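## Task

Move the green tray onto the top of the two-door cabinet beside arm4, keeping the remaining three trays on the two-door cabinet beside arm1; when finished, every tray's load must be standing inside its own tray.

## Robot and tools

Robots and cameras. Four identical i2rt Big YAM arms, arm1 to arm4, each with six joints, a two-finger gripper and a wrist camera (arm1_cam_wrist to arm4_cam_wrist). Four fixed room cameras are cam_arm1, cam_arm2, cam_arm3 and cam_arm4. Reach is roughly 1.0 m from the joint1 axis. The arms act independently and do not wait for one another.

Frame. One shared scene frame, metres, origin on the floor, +z up. Each foot (base_link) faces its own +x. Feet: arm1 x=-3.350 y=+0.969 z=+1.091 quat_wxyz=(+0.027, +0.003, -0.001, +1.000); arm2 x=-0.688 y=+0.376 z=+0.913 quat_wxyz=(+0.028, -0.001, -0.005, +1.000); arm3 x=+0.760 y=+2.475 z=+0.858 quat_wxyz=(+0.975, -0.001, +0.004, +0.224); arm4 x=+0.738 y=-1.723 z=+0.925 quat_wxyz=(+0.954, +0.007, -0.003, -0.301). The hand point lies between the finger pads, about 1 cm short of the tips; fingers point along hand +z and close along hand y. Printed hand poses can be off, more so at long reach.

move. Optional keys arm1, arm2, arm3, arm4 (each that arm's own part) plus cameras. An arm not named receives nothing new and keeps whatever it was doing. Each arm part may hold:
- joints: a dict of absolute targets by name: joint1_rad -2.879..2.879 (base yaw, positive counter-clockwise seen from above, 0 = along foot +x), joint2_rad 0..3.141 (shoulder, 0 = upper arm back and level, positive lifts then swings forward), joint3_rad 0..3.019 (elbow, 0 = folded, positive opens), joint4_rad -1.692..1.57 (hand pitch, positive tips fingers up), joint5_rad -1.57..1.57 (hand sideways, positive to the arm's right), joint6_rad -2.094..2.094 (roll, positive clockwise viewed from behind the hand), all in radians; gripper_m 0..0.093, fingertip gap in metres. Done tolerances: ±0.045, ±0.14, ±0.09, ±0.055, ±0.03, ±0.035 rad and ±0.003 m.
- target: one list of 7 numbers [x, y, z, qw, qx, qy, qz], an absolute hand pose in the scene frame (metres, unit quaternion). The hand travels straight toward it, starting from its current hand_target. With target, joints may contain only gripper_m.
- speed: top path speed 0.002..0.5 m/s (default 0.25), allowed only with target; turning is capped at twice that in rad/s.
- min_time_s: 0.1..8 s, the shortest duration for that arm's joint moves, used with joints.
All motions in one call start together. All hand paths in one call finish together, paced by the slowest; a path lasts 0.5 to 10 s and is cut off at 10 s; no action exceeds 15 s. Each step the commanded pose is clipped to within 100 mm and 20 degrees of the measured hand, so expect a centimetre or more of error, lag, overshoot of speed near full stretch, and wide swings between joint postures. Paths ignore obstacles and other arms. cameras: list of names or ["all"]; [] gives none; omitted gives none after an action, all for an empty call. An empty move returns full state, all images and the scene number.

wait: seconds 0..10; nothing new is commanded, the scene keeps running; cameras as in move.
zoom_image: camera plus region [x0, y0, x1, y1] in pixels from the top-left corner, at most 504 by 504, only for a camera in the latest images.
finished_scene: scene 1 or 2; irreversible; the result reports success and the next task. Calls after it in the same reply act in the next scene.

Reading results. The move line lists each arm that got a motion: done, or its worst status. Statuses: off_target (resting away from target, maybe still pushing); time_out (each joint keeps a nearby target and pushes on; on_its_own lists ones still moving there; send the reported position to relax it); not_followed (a safety check withheld the targets; messages say joint command not followed or pose unreachable; the arm may keep retrying). In on_its_own, held at is a target, not a reading. Arms under as last shown were not commanded; their status reads not commanded and other lines repeat earlier values. hand_target is where the held joint targets place the hand. Joint velocities in rad/s (gripper m/s); within noise means still. Joint torques include arm weight, carry offsets and noise; entries 3 and 4 wrap at ±28 N m. Images may lag state slightly.

Gripper. Closed on nothing reads 0.000 to 0.003; free-air reading runs up to 0.003 wider than the real gap. When gripping a rigid item it reads up to 0.005 below (or 0.002 above) its width; command about 0.005 below first-contact reading for full force (about 50 to 64 N per pad). Release by commanding well above the reading.

Cautions. Pressing two robots together, including one gripper closing on another's fingers, fails the scene; the clearance check may act late and lets fingers, housings and wrist cameras collide. Arms keep pushing after contact. Do not drop items, release moving parts, slam, or strike fixed or heavy objects; nothing may leave the work area or reach the floor. Loose objects may get brief nudges. Sustained load, stretched poses or pushing at unreachable poses heat motors: MOTOR HOT appears at 85 °C and at 100 °C an OVER-TEMPERATURE FAULT drops the arm for 30 to 60 s or more; afterwards resend targets marked limit_stop_at_motor_heat. A refused call (bad value, or a stop) cancels the remaining move, wait and finished_scene calls in that reply for that scene; an invalid call (unknown key or camera) does not.

Each tool is called by a JSON object that holds its "api" and its "payload".

## Session

{"api": "move", "payload": {}}

Scene clock: 0.00 s.
Joint torques (N m): no reading
Heat: arm1: hottest joint2_rad 30 °C; arm2: hottest joint1_rad 33 °C; arm3: hottest joint1_rad 33 °C; arm4: hottest joint1_rad 30 °C.
Joint velocities: within noise
arm1.joint_positions: joint1_rad=+0.174 joint2_rad=+0.628 joint3_rad=+1.326 joint4_rad=-1.232 joint5_rad=-0.222 joint6_rad=-0.495 gripper_m=+0.09396
arm1.joint_status: not commanded
arm1.hand: x=-3.5976 y=+0.8992 z=+1.6223 quat_wxyz=(+0.001, +0.804, +0.314, -0.504) (m; scene frame)
arm1.hand_target: x=-3.5953 y=+0.8995 z=+1.6327 quat_wxyz=(-0.001, +0.799, +0.314, -0.514) (m; scene frame)
arm1.hand_status: not commanded
arm2.joint_positions: joint1_rad=-0.726 joint2_rad=+0.641 joint3_rad=+1.386 joint4_rad=-1.141 joint5_rad=+0.298 joint6_rad=-0.639 gripper_m=+0.09396
arm2.joint_status: not commanded
arm2.hand: x=-0.8383 y=+0.5914 z=+1.4926 quat_wxyz=(-0.455, +0.814, -0.139, -0.335) (m; scene frame)
arm2.hand_target: x=-0.8360 y=+0.5890 z=+1.5059 quat_wxyz=(-0.462, +0.805, -0.140, -0.345) (m; scene frame)
arm2.hand_status: not commanded
arm3.joint_positions: joint1_rad=-0.464 joint2_rad=+0.621 joint3_rad=+1.351 joint4_rad=-1.179 joint5_rad=+0.120 joint6_rad=+0.657 gripper_m=+0.09396
arm3.joint_status: not commanded
arm3.hand: x=+1.0245 y=+2.4525 z=+1.4105 quat_wxyz=(-0.518, -0.307, -0.790, -0.118) (m; scene frame)
arm3.hand_target: x=+1.0214 y=+2.4526 z=+1.4256 quat_wxyz=(-0.531, -0.305, -0.781, -0.122) (m; scene frame)
arm3.hand_status: not commanded
arm4.joint_positions: joint1_rad=-0.557 joint2_rad=+0.646 joint3_rad=+1.388 joint4_rad=-1.204 joint5_rad=+0.016 joint6_rad=-0.694 gripper_m=+0.09396
arm4.joint_status: not commanded
arm4.hand: x=+0.8334 y=-1.9734 z=+1.4831 quat_wxyz=(-0.312, -0.208, -0.827, +0.420) (m; scene frame)
arm4.hand_target: x=+0.8320 y=-1.9706 z=+1.4954 quat_wxyz=(-0.318, -0.206, -0.820, +0.429) (m; scene frame)
arm4.hand_status: not commanded
pictures: arm1_cam_wrist, arm2_cam_wrist, arm3_cam_wrist, arm4_cam_wrist, cam_arm1, cam_arm2, cam_arm3, cam_arm4
Images, in order (width x height): arm1_cam_wrist 672x504, arm2_cam_wrist 672x504, arm3_cam_wrist 672x504, arm4_cam_wrist 672x504, cam_arm1 896x504, cam_arm2 896x504, cam_arm3 896x504, cam_arm4 896x504.

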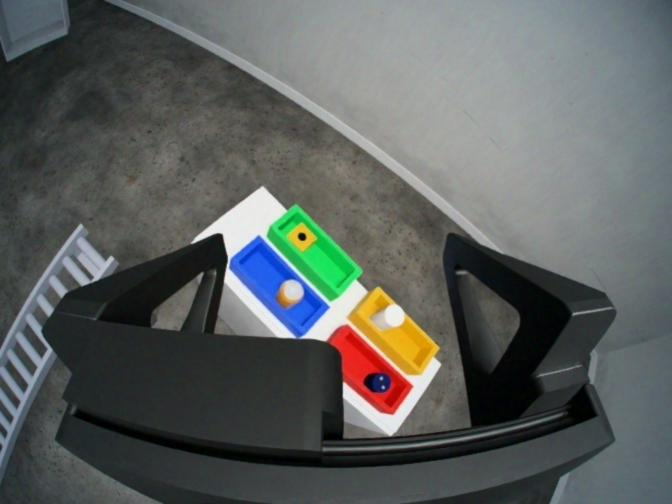

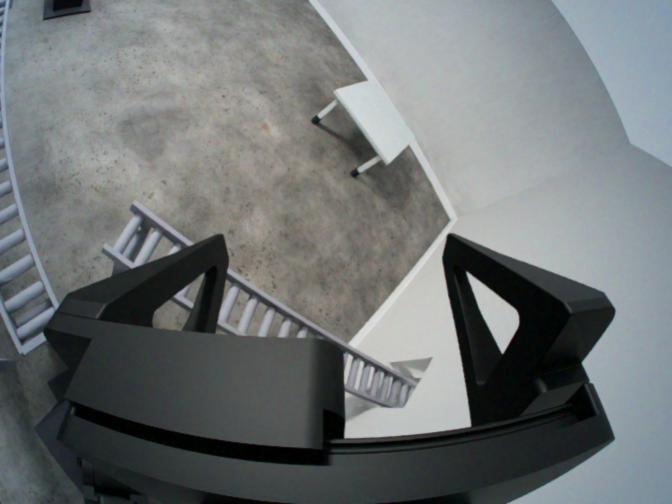

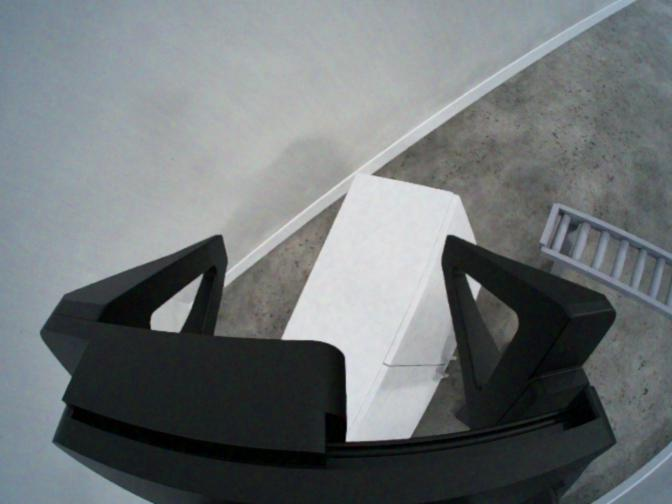

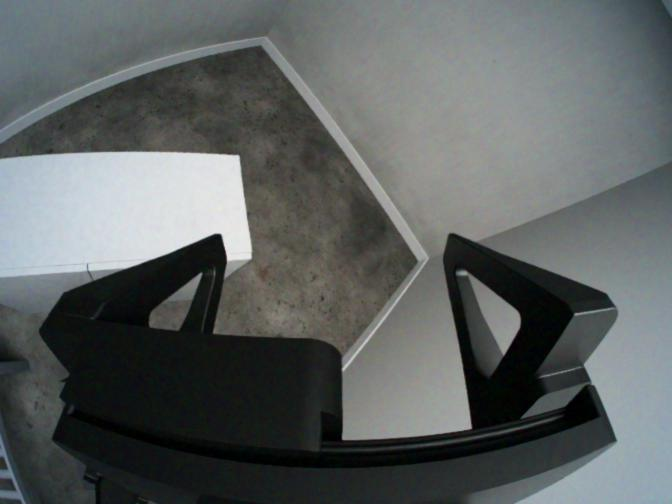

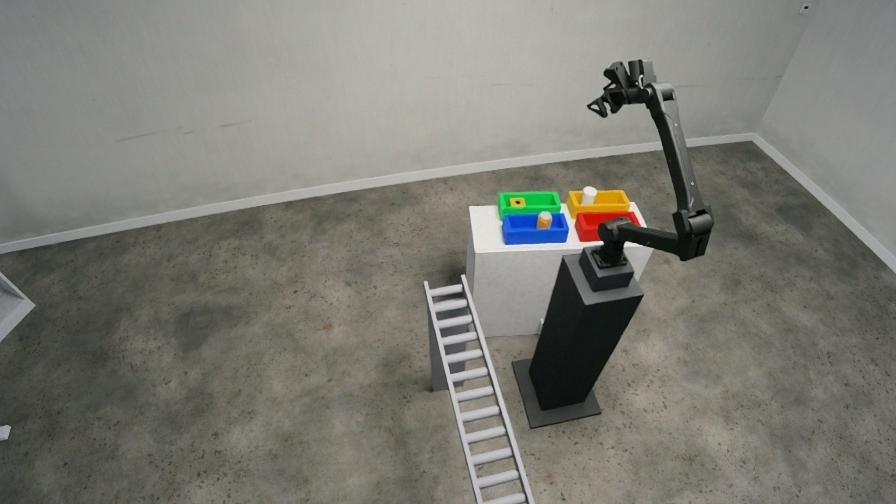

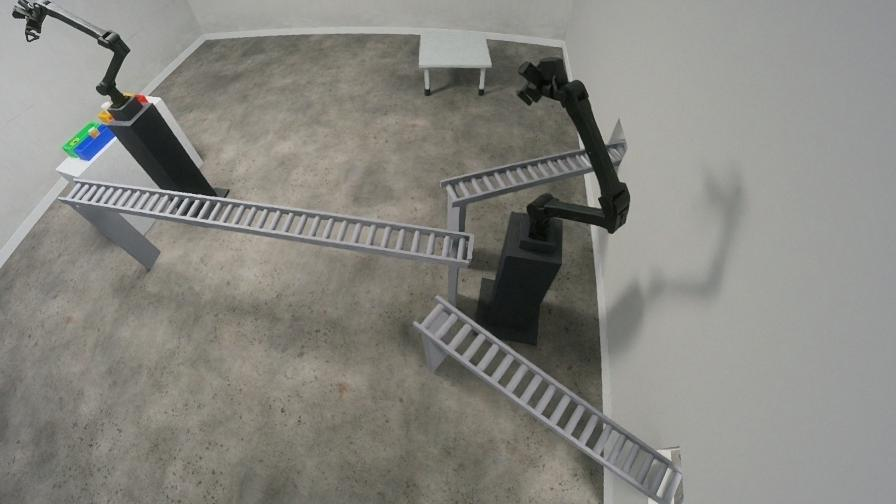

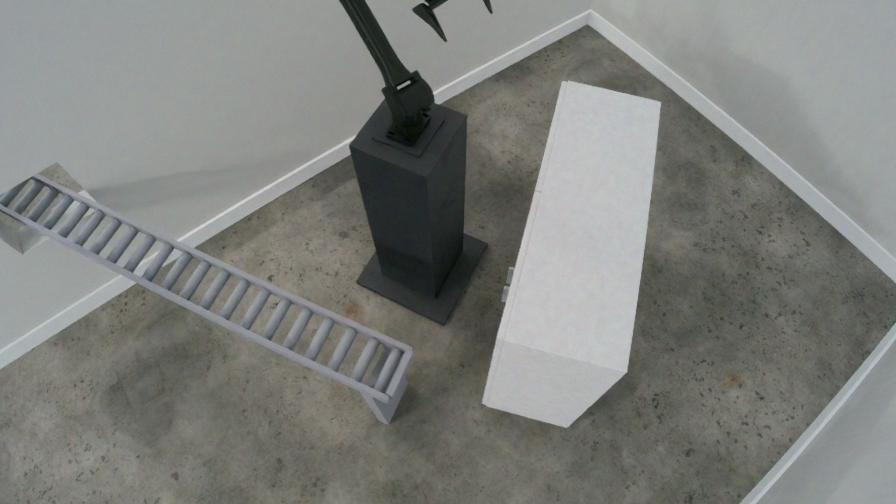

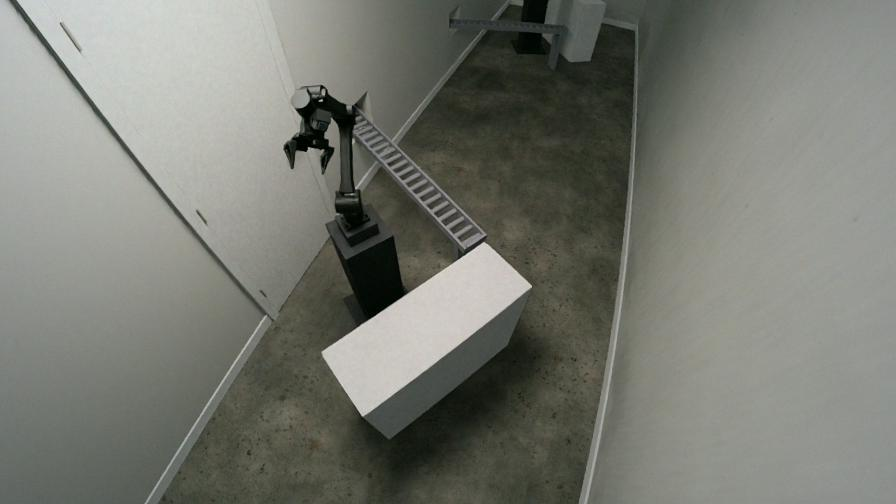

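{"api": "zoom_image", "payload": {"camera": "cam_arm1", "region": [420, 160, 680, 420]}}

{"api": "zoom_image", "payload": {"camera": "cam_arm2", "region": [380, 100, 700, 504]}}

{"api": "zoom_image", "payload": {"camera": "cam_arm4", "region": [250, 60, 560, 450]}}

{"api": "zoom_image", "payload": {"camera": "arm1_cam_wrist", "region": [170, 160, 470, 450]}}

{"api": "zoom_image", "payload": {"camera": "cam_arm2", "region": [0, 60, 480, 300]}}

Scaled by 1.938 from the camera's 896x504 image, which has a finer 1280x720 frame.

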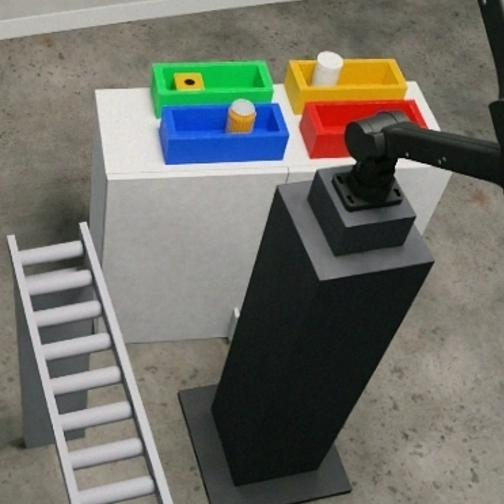

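Scaled by 1.248 from the camera's 896x504 image, which has a finer 1280x720 frame.

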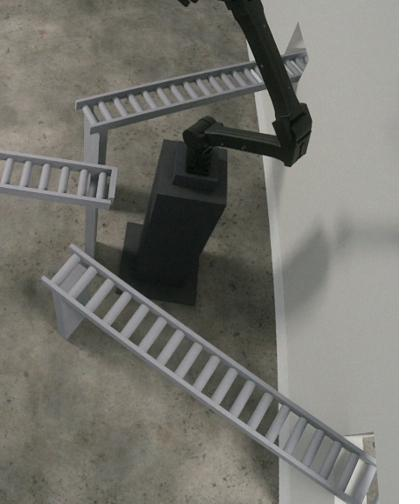

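Scaled by 1.292 from the camera's 896x504 image, which has a finer 1280x720 frame.

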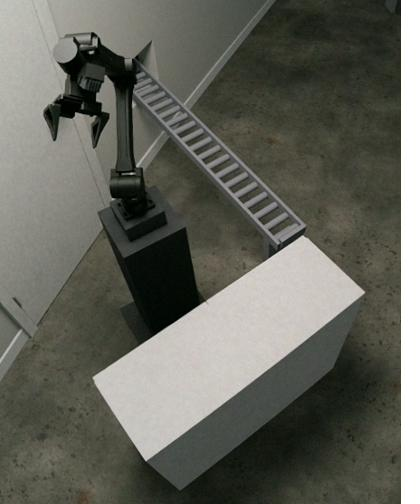

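Scaled by 1.680 from the camera's 672x504 image, which has a finer 960x720 frame.

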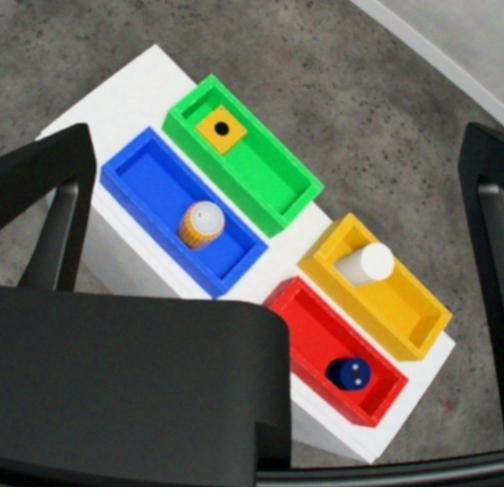

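Scaled by 1.050 from the camera's 896x504 image, which has a finer 1280x720 frame.

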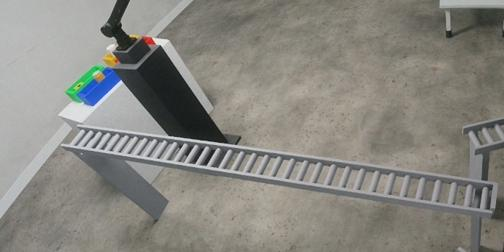

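{"api": "move", "payload": {"arm1": {"target": [-3.85, 0.88, 1.5, 0, 1, 0, 0], "speed": 0.35}, "arm2": {"target": [-1.15, 0.33, 1.33, 0, 1, 0, 0], "speed": 0.35}, "arm4": {"target": [1.107, -1.95, 1.35, 0, 0.3007, 0.9537, 0], "speed": 0.35}, "cameras": ["arm1_cam_wrist", "arm2_cam_wrist", "arm4_cam_wrist", "cam_arm1", "cam_arm2", "cam_arm4"]}}

Scene clock: 213.83 s.
Joint torques (N m): arm1=[-1.03 -15.03 13.45 0.66 0.15 0.3] | arm2=[1.26 -11.69 11.75 0.35 -0.02 0.2] | arm3=[1.32 0.62 9.84 1.83 0.08 0.06] | arm4=[-0.44 -12.22 13.64 -0.03 -0.06 0.14]
Heat: arm1: hottest joint3_rad 36 °C; arm2: hottest joint3_rad 37 °C; arm3: hottest joint3_rad 38 °C; arm4: hottest joint3_rad 45 °C.
move: arm1 off_target; arm2 off_target; arm4 off_target
Joint velocities: within noise
arm1.joint_positions: joint1_rad=+0.238 joint2_rad=+1.566 joint3_rad=+1.895 joint4_rad=-1.671 joint5_rad=+0.001 joint6_rad=+0.155 gripper_m=+0.09396
arm1.joint_status: not commanded
arm1.hand: x=-3.8445 y=+0.8762 z=+1.4854 quat_wxyz=(+0.018, +0.993, +0.015, -0.115) (m; scene frame)
arm1.hand_target: x=-3.8494 y=+0.8801 z=+1.4991 quat_wxyz=(+0.021, +0.992, +0.001, -0.127) (m; scene frame)
arm1.hand_status: off_target (0.016 m and 13.5 deg from the pose sent, 0.281 m and 72.9 deg at the start; a joint's target at an end of its range on 43 of 85 steps)
arm2.joint_positions: joint1_rad=+0.140 joint2_rad=+1.448 joint3_rad=+1.779 joint4_rad=-1.675 joint5_rad=-0.004 joint6_rad=+0.075 gripper_m=+0.09397
arm2.joint_status: not commanded
arm2.hand: x=-1.1470 y=+0.3333 z=+1.3095 quat_wxyz=(+0.006, +0.994, +0.006, -0.112) (m; scene frame)
arm2.hand_target: x=-1.1493 y=+0.3301 z=+1.3290 quat_wxyz=(+0.011, +0.991, +0.001, -0.131) (m; scene frame)
arm2.hand_status: off_target (0.021 m and 12.9 deg from the pose sent, 0.438 m and 71.1 deg at the start; a joint's target at an end of its range on 61 of 85 steps)
arm3: as last shown
arm4.joint_positions: joint1_rad=+0.077 joint2_rad=+1.366 joint3_rad=+1.705 joint4_rad=-1.676 joint5_rad=+0.022 joint6_rad=+0.064 gripper_m=+0.09396
arm4.joint_status: not commanded
arm4.hand: x=+1.1014 y=-1.9493 z=+1.3267 quat_wxyz=(-0.114, -0.295, -0.948, +0.031) (m; scene frame)
arm4.hand_target: x=+1.1061 y=-1.9496 z=+1.3488 quat_wxyz=(-0.135, -0.297, -0.945, +0.033) (m; scene frame)
arm4.hand_status: off_target (0.024 m and 13.5 deg from the pose sent, 0.305 m and 63.4 deg at the start; a joint's target at an end of its range on 54 of 85 steps)
pictures: arm1_cam_wrist, arm2_cam_wrist, arm4_cam_wrist, cam_arm1, cam_arm2, cam_arm4
Images, in order (width x height): arm1_cam_wrist 672x504, arm2_cam_wrist 672x504, arm4_cam_wrist 672x504, cam_arm1 896x504, cam_arm2 896x504, cam_arm4 896x504.

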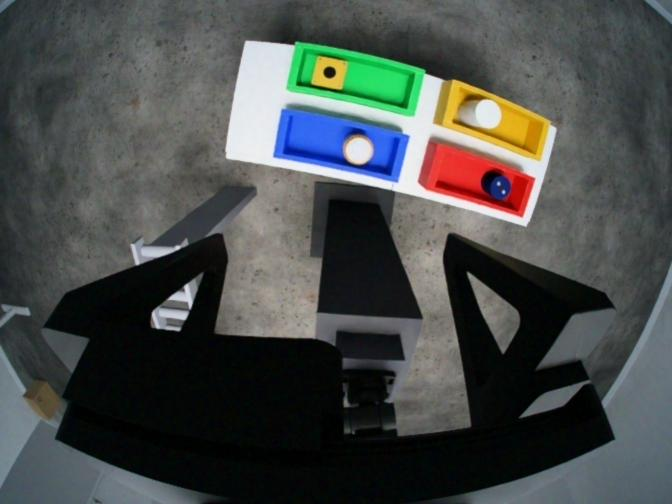

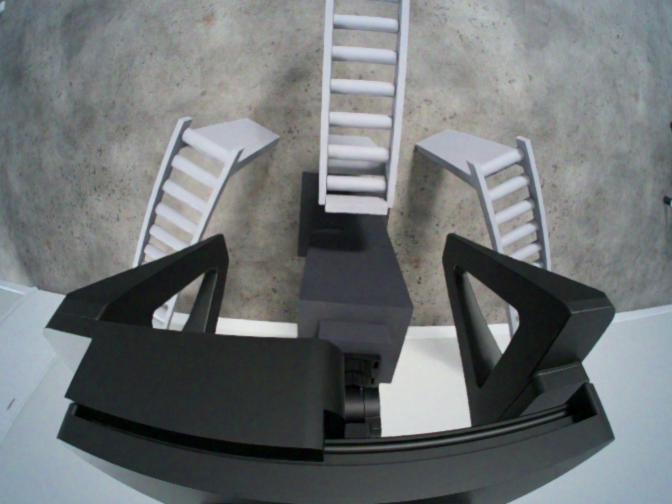

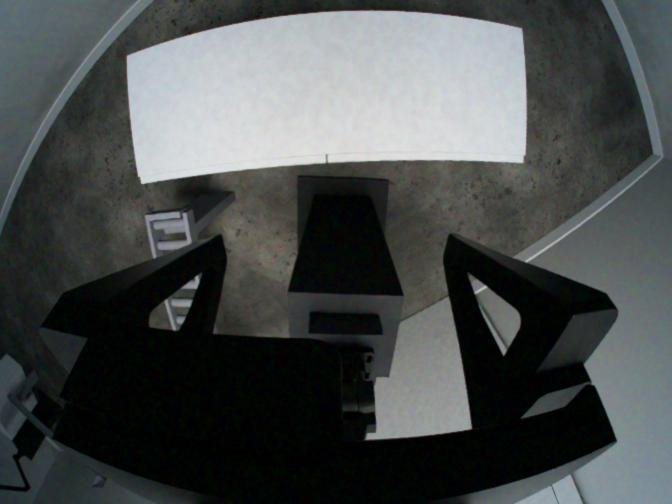

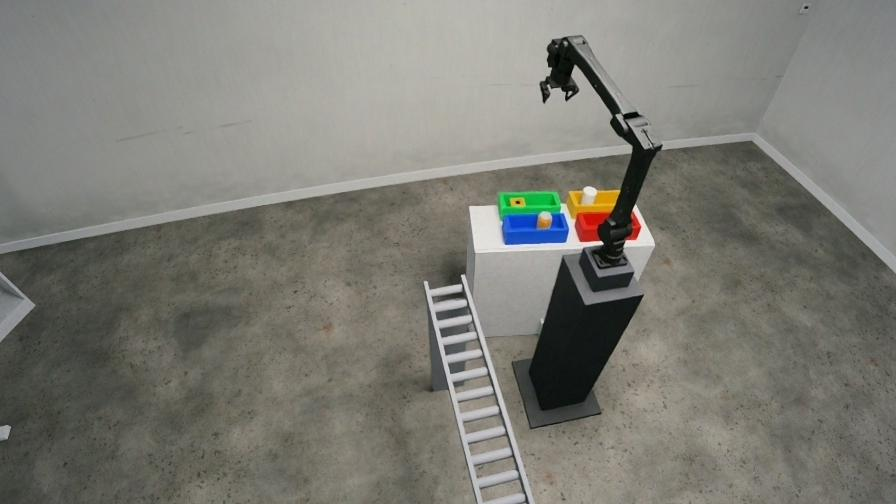

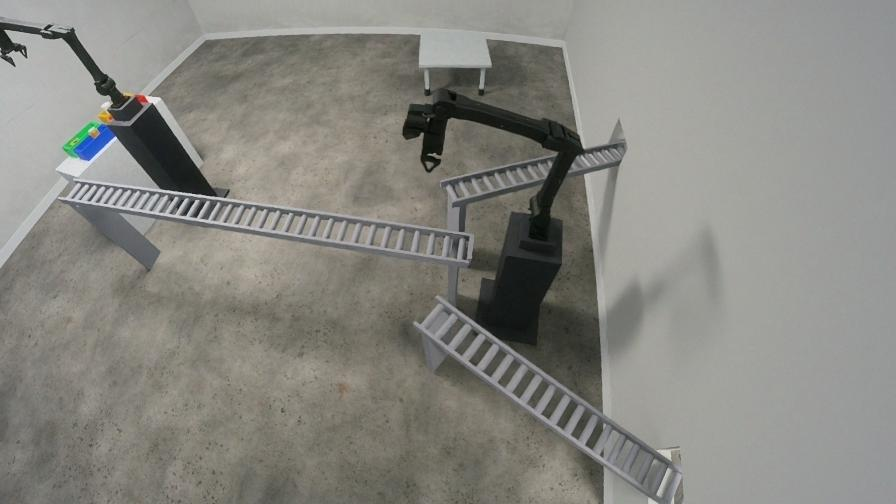

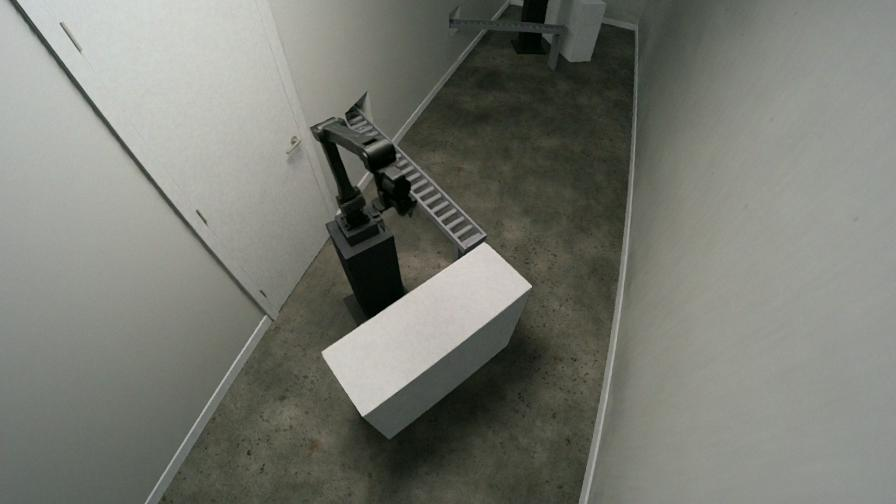

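{"api": "move", "payload": {"arm1": {"target": [-4.045, 0.9, 1.3, 0, 0.9659, 0, -0.2588], "speed": 0.35}, "arm2": {"target": [-1.195, 0.2, 1.3, 0, 0.9659, 0, -0.2588], "speed": 0.35}, "arm4": {"target": [1.2, -1.925, 1.3, 0.2468, 0.2904, 0.9212, -0.0778], "speed": 0.35}, "cameras": ["arm1_cam_wrist", "arm2_cam_wrist", "arm4_cam_wrist", "cam_arm1"]}}

{"api": "zoom_image", "payload": {"camera": "arm1_cam_wrist", "region": [150, 60, 570, 375]}}

{"api": "zoom_image", "payload": {"camera": "arm2_cam_wrist", "region": [100, 60, 520, 375]}}

{"api": "zoom_image", "payload": {"camera": "arm4_cam_wrist", "region": [60, 60, 480, 375]}}

Scene clock: 430.90 s.
Joint torques (N m): arm1=[-1.14 -21.13 13.15 2.19 0.36 0.01] | arm2=[2.08 -12.1 9.21 1.68 0.49 0.13] | arm3=[1.32 0.73 9.84 1.81 0.08 0.05] | arm4=[-0.09 -12.86 9.26 1.47 0.25 0.15]
Heat: arm1: hottest joint3_rad 39 °C; arm2: hottest joint3_rad 44 °C; arm3: hottest joint3_rad 40 °C; arm4: hottest joint3_rad 57 °C.
move: arm1 off_target; arm2 done; arm4 done
Joint velocities: within noise
arm1.joint_positions: joint1_rad=+0.176 joint2_rad=+1.866 joint3_rad=+1.702 joint4_rad=-0.936 joint5_rad=+0.052 joint6_rad=+0.115 gripper_m=+0.09396
arm1.joint_status: not commanded
arm1.hand: x=-4.0307 y=+0.8941 z=+1.2855 quat_wxyz=(+0.002, +0.971, -0.003, -0.238) (m; scene frame)
arm1.hand_target: x=-4.0442 y=+0.9000 z=+1.3003 quat_wxyz=(+0.000, +0.966, +0.000, -0.259) (m; scene frame)
arm1.hand_status: off_target (0.021 m and 2.5 deg from the pose sent, 0.274 m and 16.9 deg at the start)
arm2.joint_positions: joint1_rad=+0.439 joint2_rad=+1.448 joint3_rad=+1.690 joint4_rad=-1.332 joint5_rad=+0.179 joint6_rad=+0.330 gripper_m=+0.09397
arm2.joint_status: not commanded
arm2.hand: x=-1.1893 y=+0.2045 z=+1.2998 quat_wxyz=(-0.003, +0.968, +0.006, -0.252) (m; scene frame)
arm2.hand_target: x=-1.1949 y=+0.2001 z=+1.3000 quat_wxyz=(+0.000, +0.966, +0.000, -0.259) (m; scene frame)
arm2.hand_status: done (0.007 m and 1.1 deg from the pose sent, 0.142 m and 17.2 deg at the start)
arm3: as last shown
arm4.joint_positions: joint1_rad=+0.251 joint2_rad=+1.363 joint3_rad=+1.569 joint4_rad=-1.277 joint5_rad=+0.137 joint6_rad=+0.207 gripper_m=+0.09396
arm4.joint_status: not commanded
arm4.hand: x=+1.1959 y=-1.9262 z=+1.3046 quat_wxyz=(-0.244, -0.288, -0.923, +0.078) (m; scene frame)
arm4.hand_target: x=+1.1999 y=-1.9249 z=+1.3000 quat_wxyz=(-0.247, -0.290, -0.921, +0.078) (m; scene frame)
arm4.hand_status: done (0.006 m and 0.4 deg from the pose sent, 0.105 m and 16.5 deg at the start)
pictures: arm1_cam_wrist, arm2_cam_wrist, arm4_cam_wrist, cam_arm1
Images, in order (width x height): arm1_cam_wrist 672x504, arm2_cam_wrist 672x504, arm4_cam_wrist 672x504, cam_arm1 896x504.

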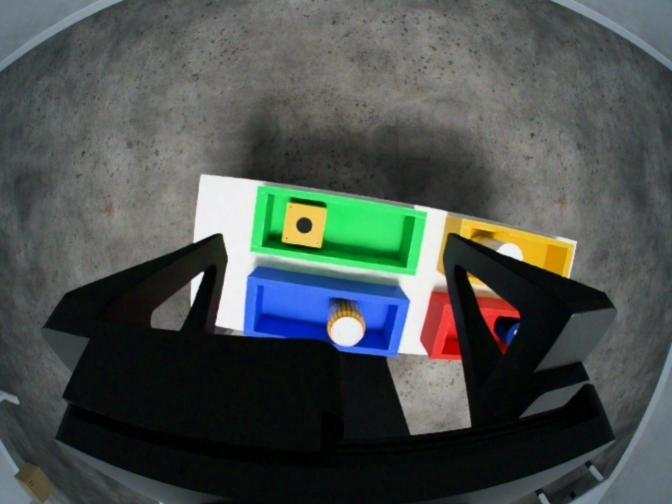

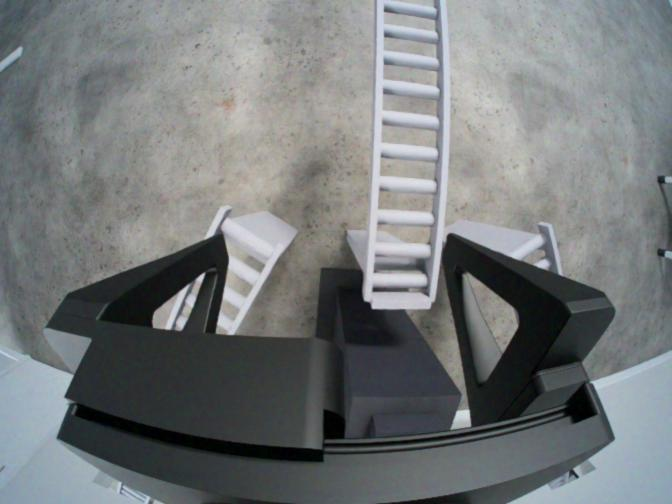

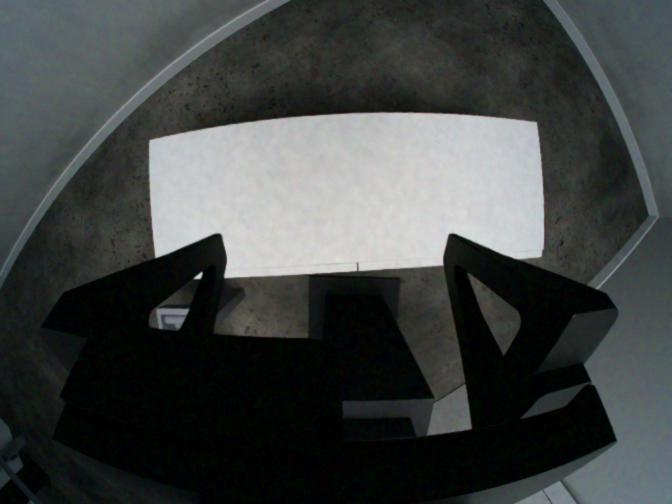

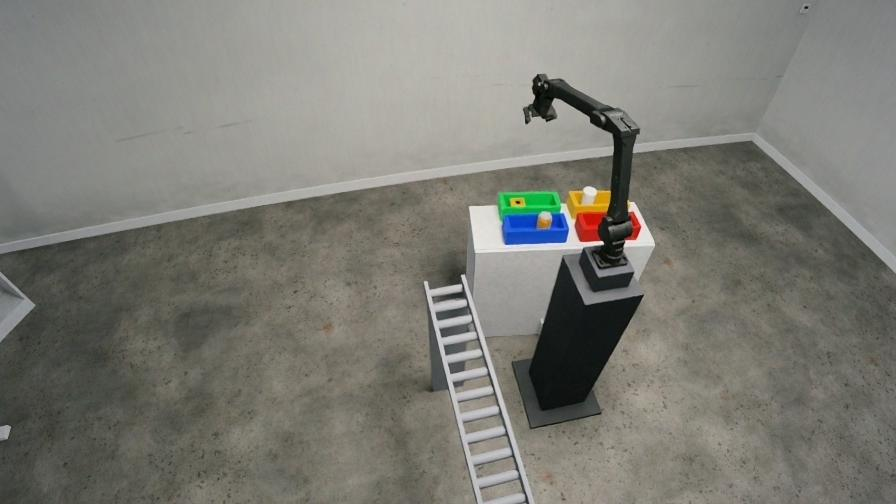

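Scaled by 1.200 from the camera's 672x504 image, which has a finer 960x720 frame.

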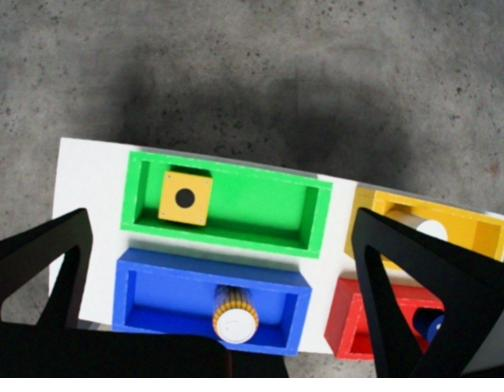

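Scaled by 1.200 from the camera's 672x504 image, which has a finer 960x720 frame.

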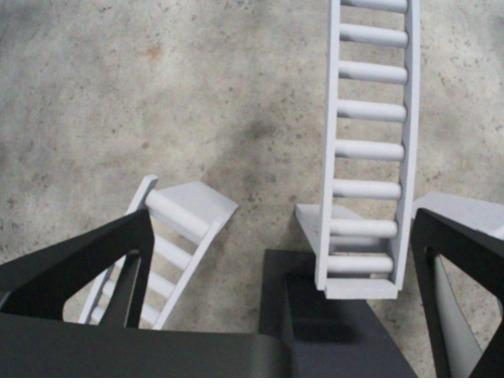

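Scaled by 1.200 from the camera's 672x504 image, which has a finer 960x720 frame.

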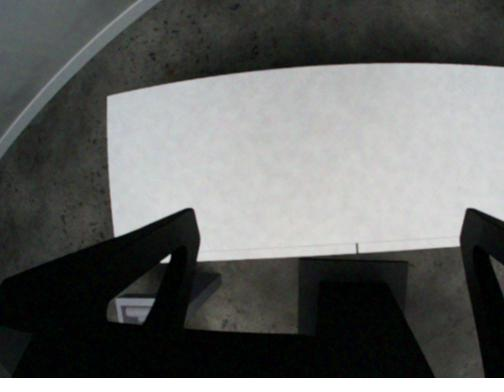

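{"api": "move", "payload": {"arm1": {"target": [-4.048, 0.92, 1.05, 0, 0.7576, 0.6528, 0], "speed": 0.35}, "arm2": {"joints": {"joint2_rad": 1.2, "joint3_rad": 2.35, "joint4_rad": -1.2, "joint5_rad": 0, "joint6_rad": 0}, "min_time_s": 4}, "arm3": {"joints": {"joint2_rad": 1.2, "joint3_rad": 2.4, "joint4_rad": -1.2, "joint5_rad": 0, "joint6_rad": 0}, "min_time_s": 4}, "arm4": {"joints": {"joint2_rad": 1.2, "joint3_rad": 2.4, "joint4_rad": -1.2, "joint5_rad": 0, "joint6_rad": 0}, "min_time_s": 4}, "cameras": ["arm1_cam_wrist", "cam_arm1"]}}

Scene clock: 799.40 s.
Joint torques (N m): arm1=[-0.32 -24.47 12.51 0.23 0.23 -0.01] | arm2=[1.49 -3.6 7.68 2.51 -0.04 -0.13] | arm3=[1.38 -3.72 8.54 1.33 -0.18 -0.09] | arm4=[-0.56 -4.13 7.8 2.37 -0.1 -0.03]
Heat: arm1: hottest joint3_rad 46 °C; arm2: hottest joint3_rad 41 °C; arm3: hottest joint3_rad 42 °C; arm4: hottest joint3_rad 48 °C.
move: arm1 done; arm2 done; arm3 done; arm4 done
Joint velocities: within noise
arm1.joint_positions: joint1_rad=+0.124 joint2_rad=+2.365 joint3_rad=+1.978 joint4_rad=-1.196 joint5_rad=-0.004 joint6_rad=-1.335 gripper_m=+0.09397
arm1.joint_status: not commanded
arm1.hand: x=-4.0382 y=+0.9202 z=+1.0506 quat_wxyz=(+0.003, +0.763, +0.646, +0.002) (m; scene frame)
arm1.hand_target: x=-4.0477 y=+0.9200 z=+1.0501 quat_wxyz=(+0.000, +0.758, +0.653, +0.000) (m; scene frame)
arm1.hand_status: done (0.010 m and 1.1 deg from the pose sent, 0.237 m and 85.5 deg at the start)
arm2.joint_positions: joint1_rad=+0.439 joint2_rad=+1.203 joint3_rad=+2.323 joint4_rad=-1.222 joint5_rad=+0.003 joint6_rad=+0.015 gripper_m=+0.09397
arm2.joint_status: all done
arm2.hand: x=-1.0256 y=+0.2338 z=+1.7385 quat_wxyz=(+0.128, +0.731, +0.138, -0.656) (m; scene frame)
arm2.hand_target: x=-1.0151 y=+0.2355 z=+1.7560 quat_wxyz=(+0.130, +0.712, +0.143, -0.675) (m; scene frame)
arm2.hand_status: not commanded
arm3.joint_positions: joint1_rad=-0.464 joint2_rad=+1.193 joint3_rad=+2.357 joint4_rad=-1.192 joint5_rad=+0.004 joint6_rad=+0.016 gripper_m=+0.09396
arm3.joint_status: all done
arm3.hand: x=+1.1117 y=+2.4726 z=+1.7068 quat_wxyz=(-0.694, -0.010, -0.720, +0.001) (m; scene frame)
arm3.hand_target: x=+1.1016 y=+2.4736 z=+1.7198 quat_wxyz=(-0.704, -0.003, -0.710, +0.005) (m; scene frame)
arm3.hand_status: not commanded
arm4.joint_positions: joint1_rad=+0.251 joint2_rad=+1.197 joint3_rad=+2.369 joint4_rad=-1.220 joint5_rad=+0.004 joint6_rad=+0.010 gripper_m=+0.09396
arm4.joint_status: all done
arm4.hand: x=+1.0506 y=-1.8543 z=+1.7745 quat_wxyz=(-0.682, -0.139, -0.709, +0.117) (m; scene frame)
arm4.hand_target: x=+1.0434 y=-1.8489 z=+1.7907 quat_wxyz=(-0.699, -0.129, -0.693, +0.120) (m; scene frame)
arm4.hand_status: not commanded
pictures: arm1_cam_wrist, cam_arm1
Images, in order (width x height): arm1_cam_wrist 672x504, cam_arm1 896x504.

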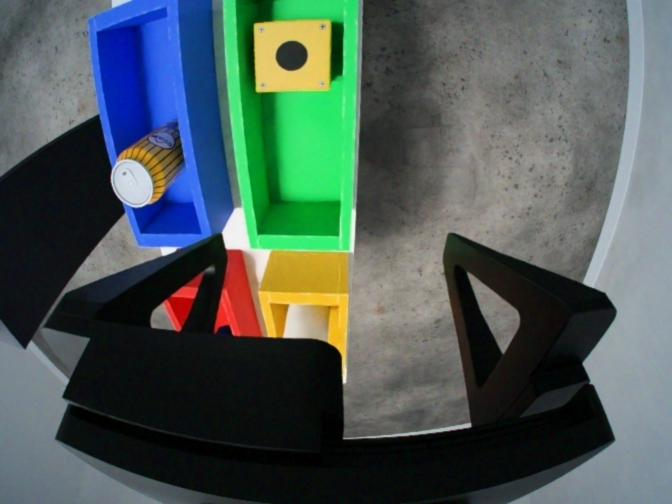

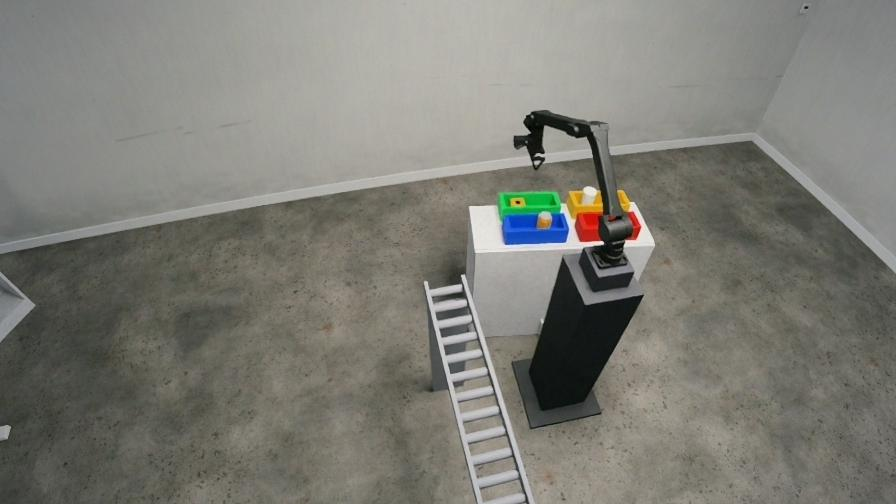

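{"api": "move", "payload": {"arm1": {"target": [-4.061, 0.925, 0.945, 0, 0.7576, 0.6528, 0], "speed": 0.2}, "cameras": ["arm1_cam_wrist", "cam_arm1"]}}

{"api": "zoom_image", "payload": {"camera": "arm1_cam_wrist", "region": [150, 0, 520, 300]}}

{"api": "zoom_image", "payload": {"camera": "cam_arm1", "region": [440, 80, 700, 280]}}

Scene clock: 840.73 s.
Joint torques (N m): arm1=[-0.79 -26.87 11.48 0.88 0.23 0.02] | arm2=[1.49 -4.6 7.62 2.4 -0.04 -0.12] | arm3=[1.44 -3.66 8.53 1.33 -0.19 -0.07] | arm4=[-0.32 -4.19 7.82 2.22 -0.11 -0.04]
Heat: arm1: hottest joint3_rad 45 °C; arm2: hottest joint3_rad 39 °C; arm3: hottest joint3_rad 40 °C; arm4: hottest joint3_rad 47 °C.
move: arm1 off_target
Joint velocities: within noise
arm1.joint_positions: joint1_rad=+0.124 joint2_rad=+2.558 joint3_rad=+2.033 joint4_rad=-1.088 joint5_rad=-0.004 joint6_rad=-1.343 gripper_m=+0.09397
arm1.joint_status: not commanded
arm1.hand: x=-4.0443 y=+0.9201 z=+0.9388 quat_wxyz=(+0.011, +0.760, +0.649, +0.014) (m; scene frame)
arm1.hand_target: x=-4.0604 y=+0.9251 z=+0.9455 quat_wxyz=(+0.000, +0.758, +0.653, +0.000) (m; scene frame)
arm1.hand_status: off_target (0.018 m and 2.1 deg from the pose sent, 0.108 m and 1.1 deg at the start)
arm2, arm3, arm4: as last shown
arm3.hand: x=+1.1117 y=+2.4726 z=+1.7068 quat_wxyz=(-0.694, -0.010, -0.720, +0.002) (m; scene frame)
arm4.hand_target: x=+1.0434 y=-1.8489 z=+1.7907 quat_wxyz=(-0.699, -0.129, -0.693, +0.119) (m; scene frame)
pictures: arm1_cam_wrist, cam_arm1
Images, in order (width x height): arm1_cam_wrist 672x504, cam_arm1 896x504.

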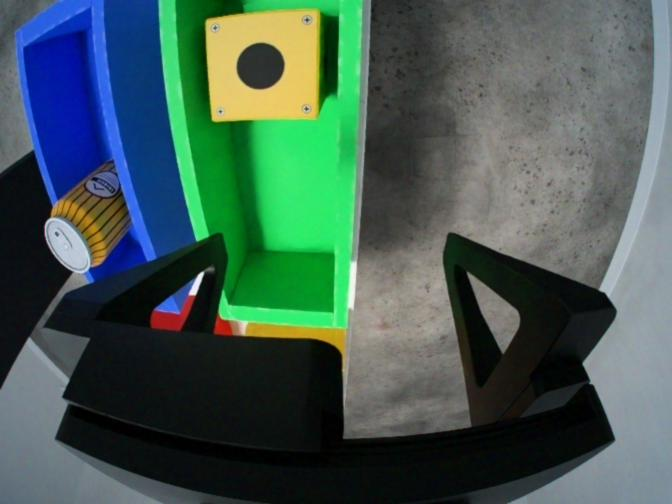

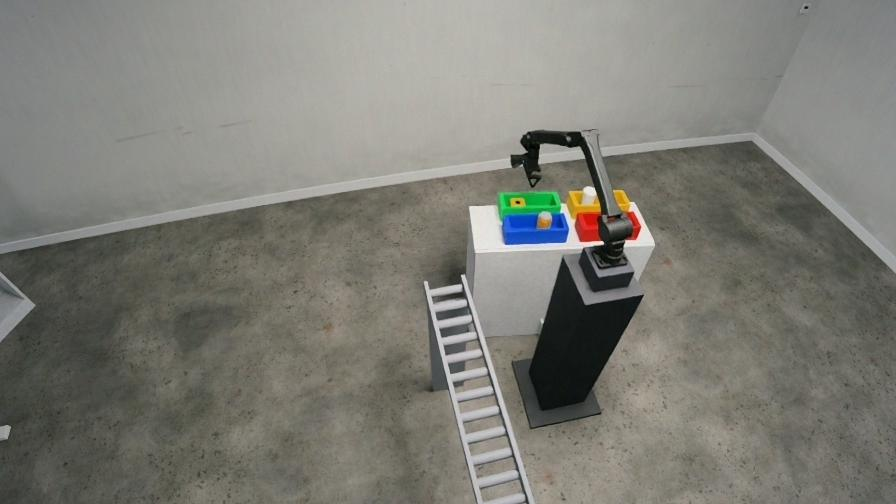

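Scaled by 1.362 from the camera's 672x504 image, which has a finer 960x720 frame.

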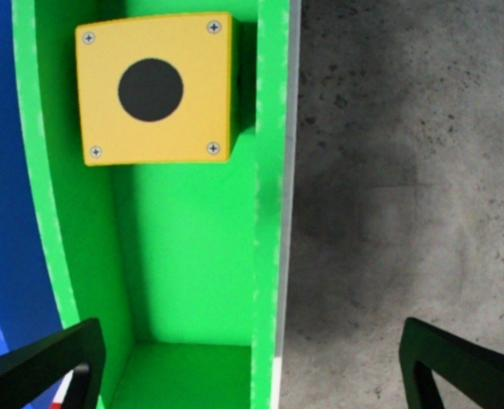

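Scaled by 1.938 from the camera's 896x504 image, which has a finer 1280x720 frame.

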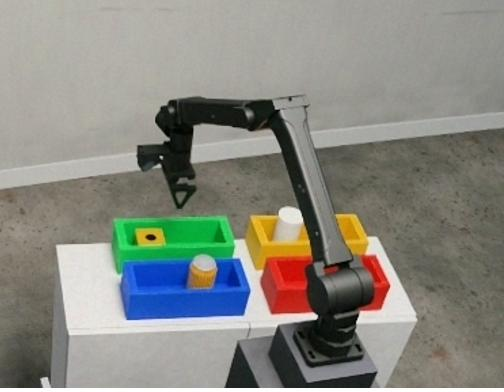

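{"api": "move", "payload": {"arm1": {"target": [-4.07, 0.926, 0.885, 0, 0.7576, 0.6528, 0], "speed": 0.15}, "cameras": ["arm1_cam_wrist", "cam_arm1"]}}

{"api": "zoom_image", "payload": {"camera": "cam_arm1", "region": [440, 80, 700, 280]}}

Scene clock: 864.80 s.
Joint torques (N m): arm1=[-0.97 -26.81 11.33 0.7 0.21 0] | arm2=[1.44 -4.13 7.56 2.67 0.02 -0.14] | arm3=[1.44 -3.72 8.54 1.35 -0.19 -0.08] | arm4=[-0.32 -4.25 7.71 2.3 -0.11 -0.05]
Heat: arm1: hottest joint3_rad 44 °C; arm2: hottest joint3_rad 38 °C; arm3: hottest joint3_rad 40 °C; arm4: hottest joint3_rad 47 °C.
move: arm1 off_target
Joint velocities: within noise
arm1.joint_positions: joint1_rad=+0.124 joint2_rad=+2.681 joint3_rad=+2.122 joint4_rad=-1.043 joint5_rad=-0.004 joint6_rad=-1.345 gripper_m=+0.09397
arm1.joint_status: not commanded
arm1.hand: x=-4.0567 y=+0.9194 z=+0.8834 quat_wxyz=(+0.008, +0.760, +0.650, +0.009) (m; scene frame)
arm1.hand_target: x=-4.0695 y=+0.9261 z=+0.8853 quat_wxyz=(+0.000, +0.758, +0.653, +0.000) (m; scene frame)
arm1.hand_status: off_target (0.015 m and 1.5 deg from the pose sent, 0.060 m and 2.1 deg at the start)
arm2, arm3, arm4: as last shown
pictures: arm1_cam_wrist, cam_arm1
Images, in order (width x height): arm1_cam_wrist 672x504, cam_arm1 896x504.

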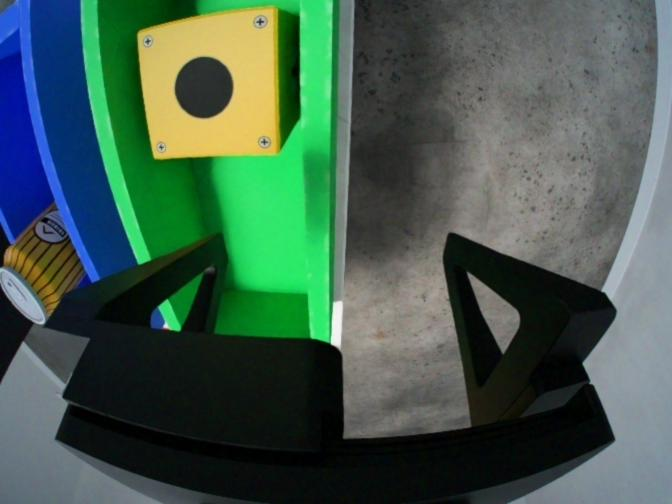

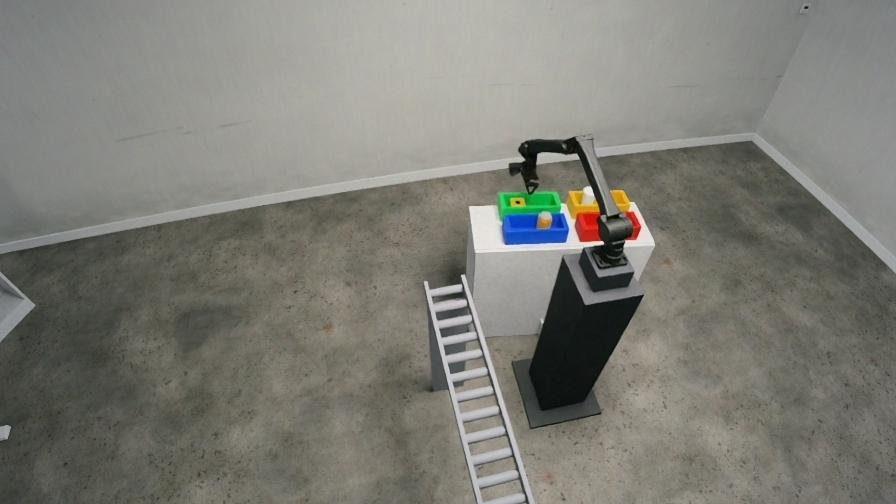

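Scaled by 1.938 from the camera's 896x504 image, which has a finer 1280x720 frame.

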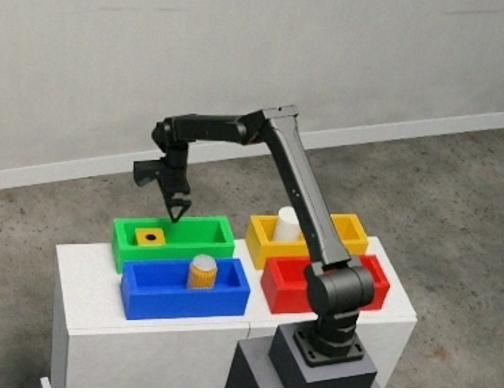

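{"api": "zoom_image", "payload": {"camera": "arm1_cam_wrist", "region": [60, 0, 480, 315]}}

Scaled by 1.200 from the camera's 672x504 image, which has a finer 960x720 frame.

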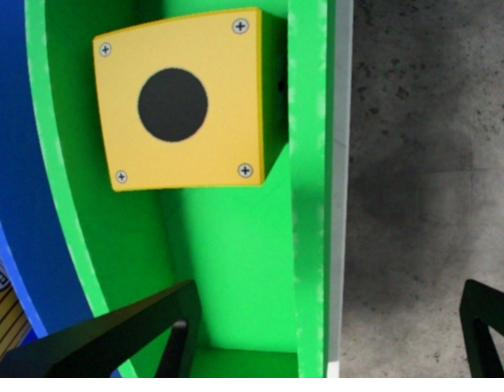

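{"api": "move", "payload": {"arm1": {"target": [-4.061, 0.938, 0.85, 0, 0.7576, 0.6528, 0], "speed": 0.12}, "cameras": ["arm1_cam_wrist", "cam_arm1"]}}

{"api": "zoom_image", "payload": {"camera": "arm1_cam_wrist", "region": [60, 0, 480, 315]}}

{"api": "zoom_image", "payload": {"camera": "cam_arm1", "region": [460, 120, 630, 260]}}

Scene clock: 988.93 s.
Joint torques (N m): arm1=[-0.73 -25.82 8.95 1.11 0.21 0.01] | arm2=[1.79 -3.6 7.34 2.7 0 -0.08] | arm3=[1.38 -3.78 8.51 1.33 -0.19 -0.08] | arm4=[-0.44 -4.01 7.8 2.35 -0.09 -0.06]
Heat: arm1: hottest joint2_rad 50 °C; arm2: hottest joint3_rad 38 °C; arm3: hottest joint3_rad 39 °C; arm4: hottest joint3_rad 46 °C.
move: arm1 off_target
Joint velocities: within noise
arm1.joint_positions: joint1_rad=+0.105 joint2_rad=+2.707 joint3_rad=+2.122 joint4_rad=-0.988 joint5_rad=-0.004 joint6_rad=-1.361 gripper_m=+0.09397
arm1.joint_status: not commanded
arm1.hand: x=-4.0618 y=+0.9321 z=+0.8649 quat_wxyz=(-0.001, +0.761, +0.649, -0.002) (m; scene frame)
arm1.hand_target: x=-4.0606 y=+0.9381 z=+0.8503 quat_wxyz=(+0.000, +0.758, +0.653, +0.000) (m; scene frame)
arm1.hand_status: off_target (0.016 m and 0.6 deg from the pose sent, 0.039 m and 1.5 deg at the start)
arm2, arm3, arm4: as last shown
pictures: arm1_cam_wrist, cam_arm1
Images, in order (width x height): arm1_cam_wrist 672x504, cam_arm1 896x504.

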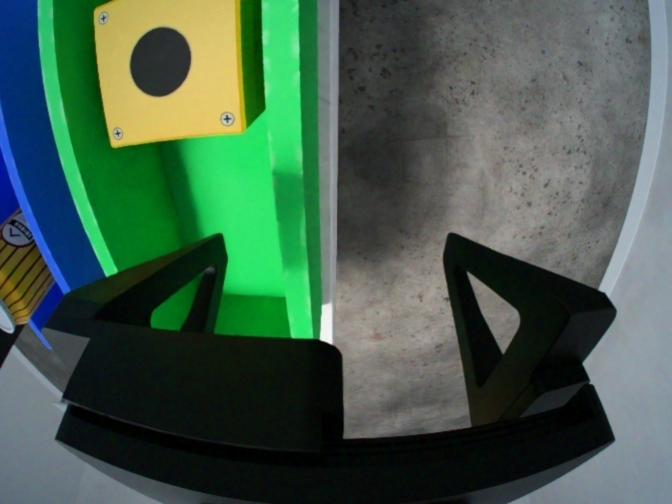

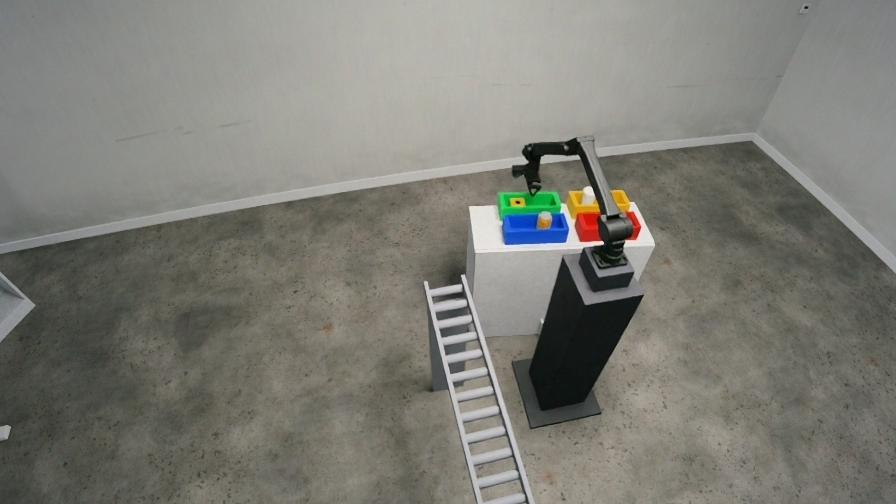

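Scaled by 1.200 from the camera's 672x504 image, which has a finer 960x720 frame.

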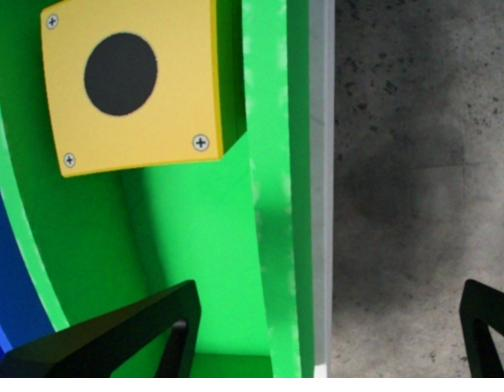

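Scaled by 2.965 from the camera's 896x504 image, which has a finer 1280x720 frame.

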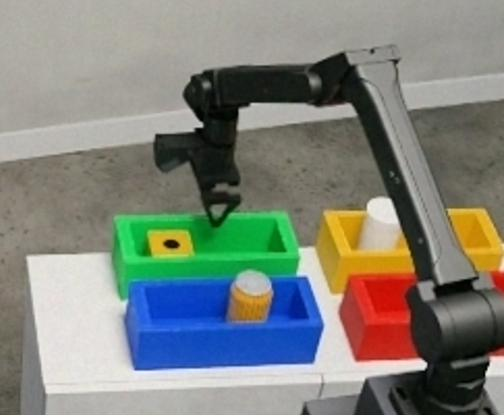

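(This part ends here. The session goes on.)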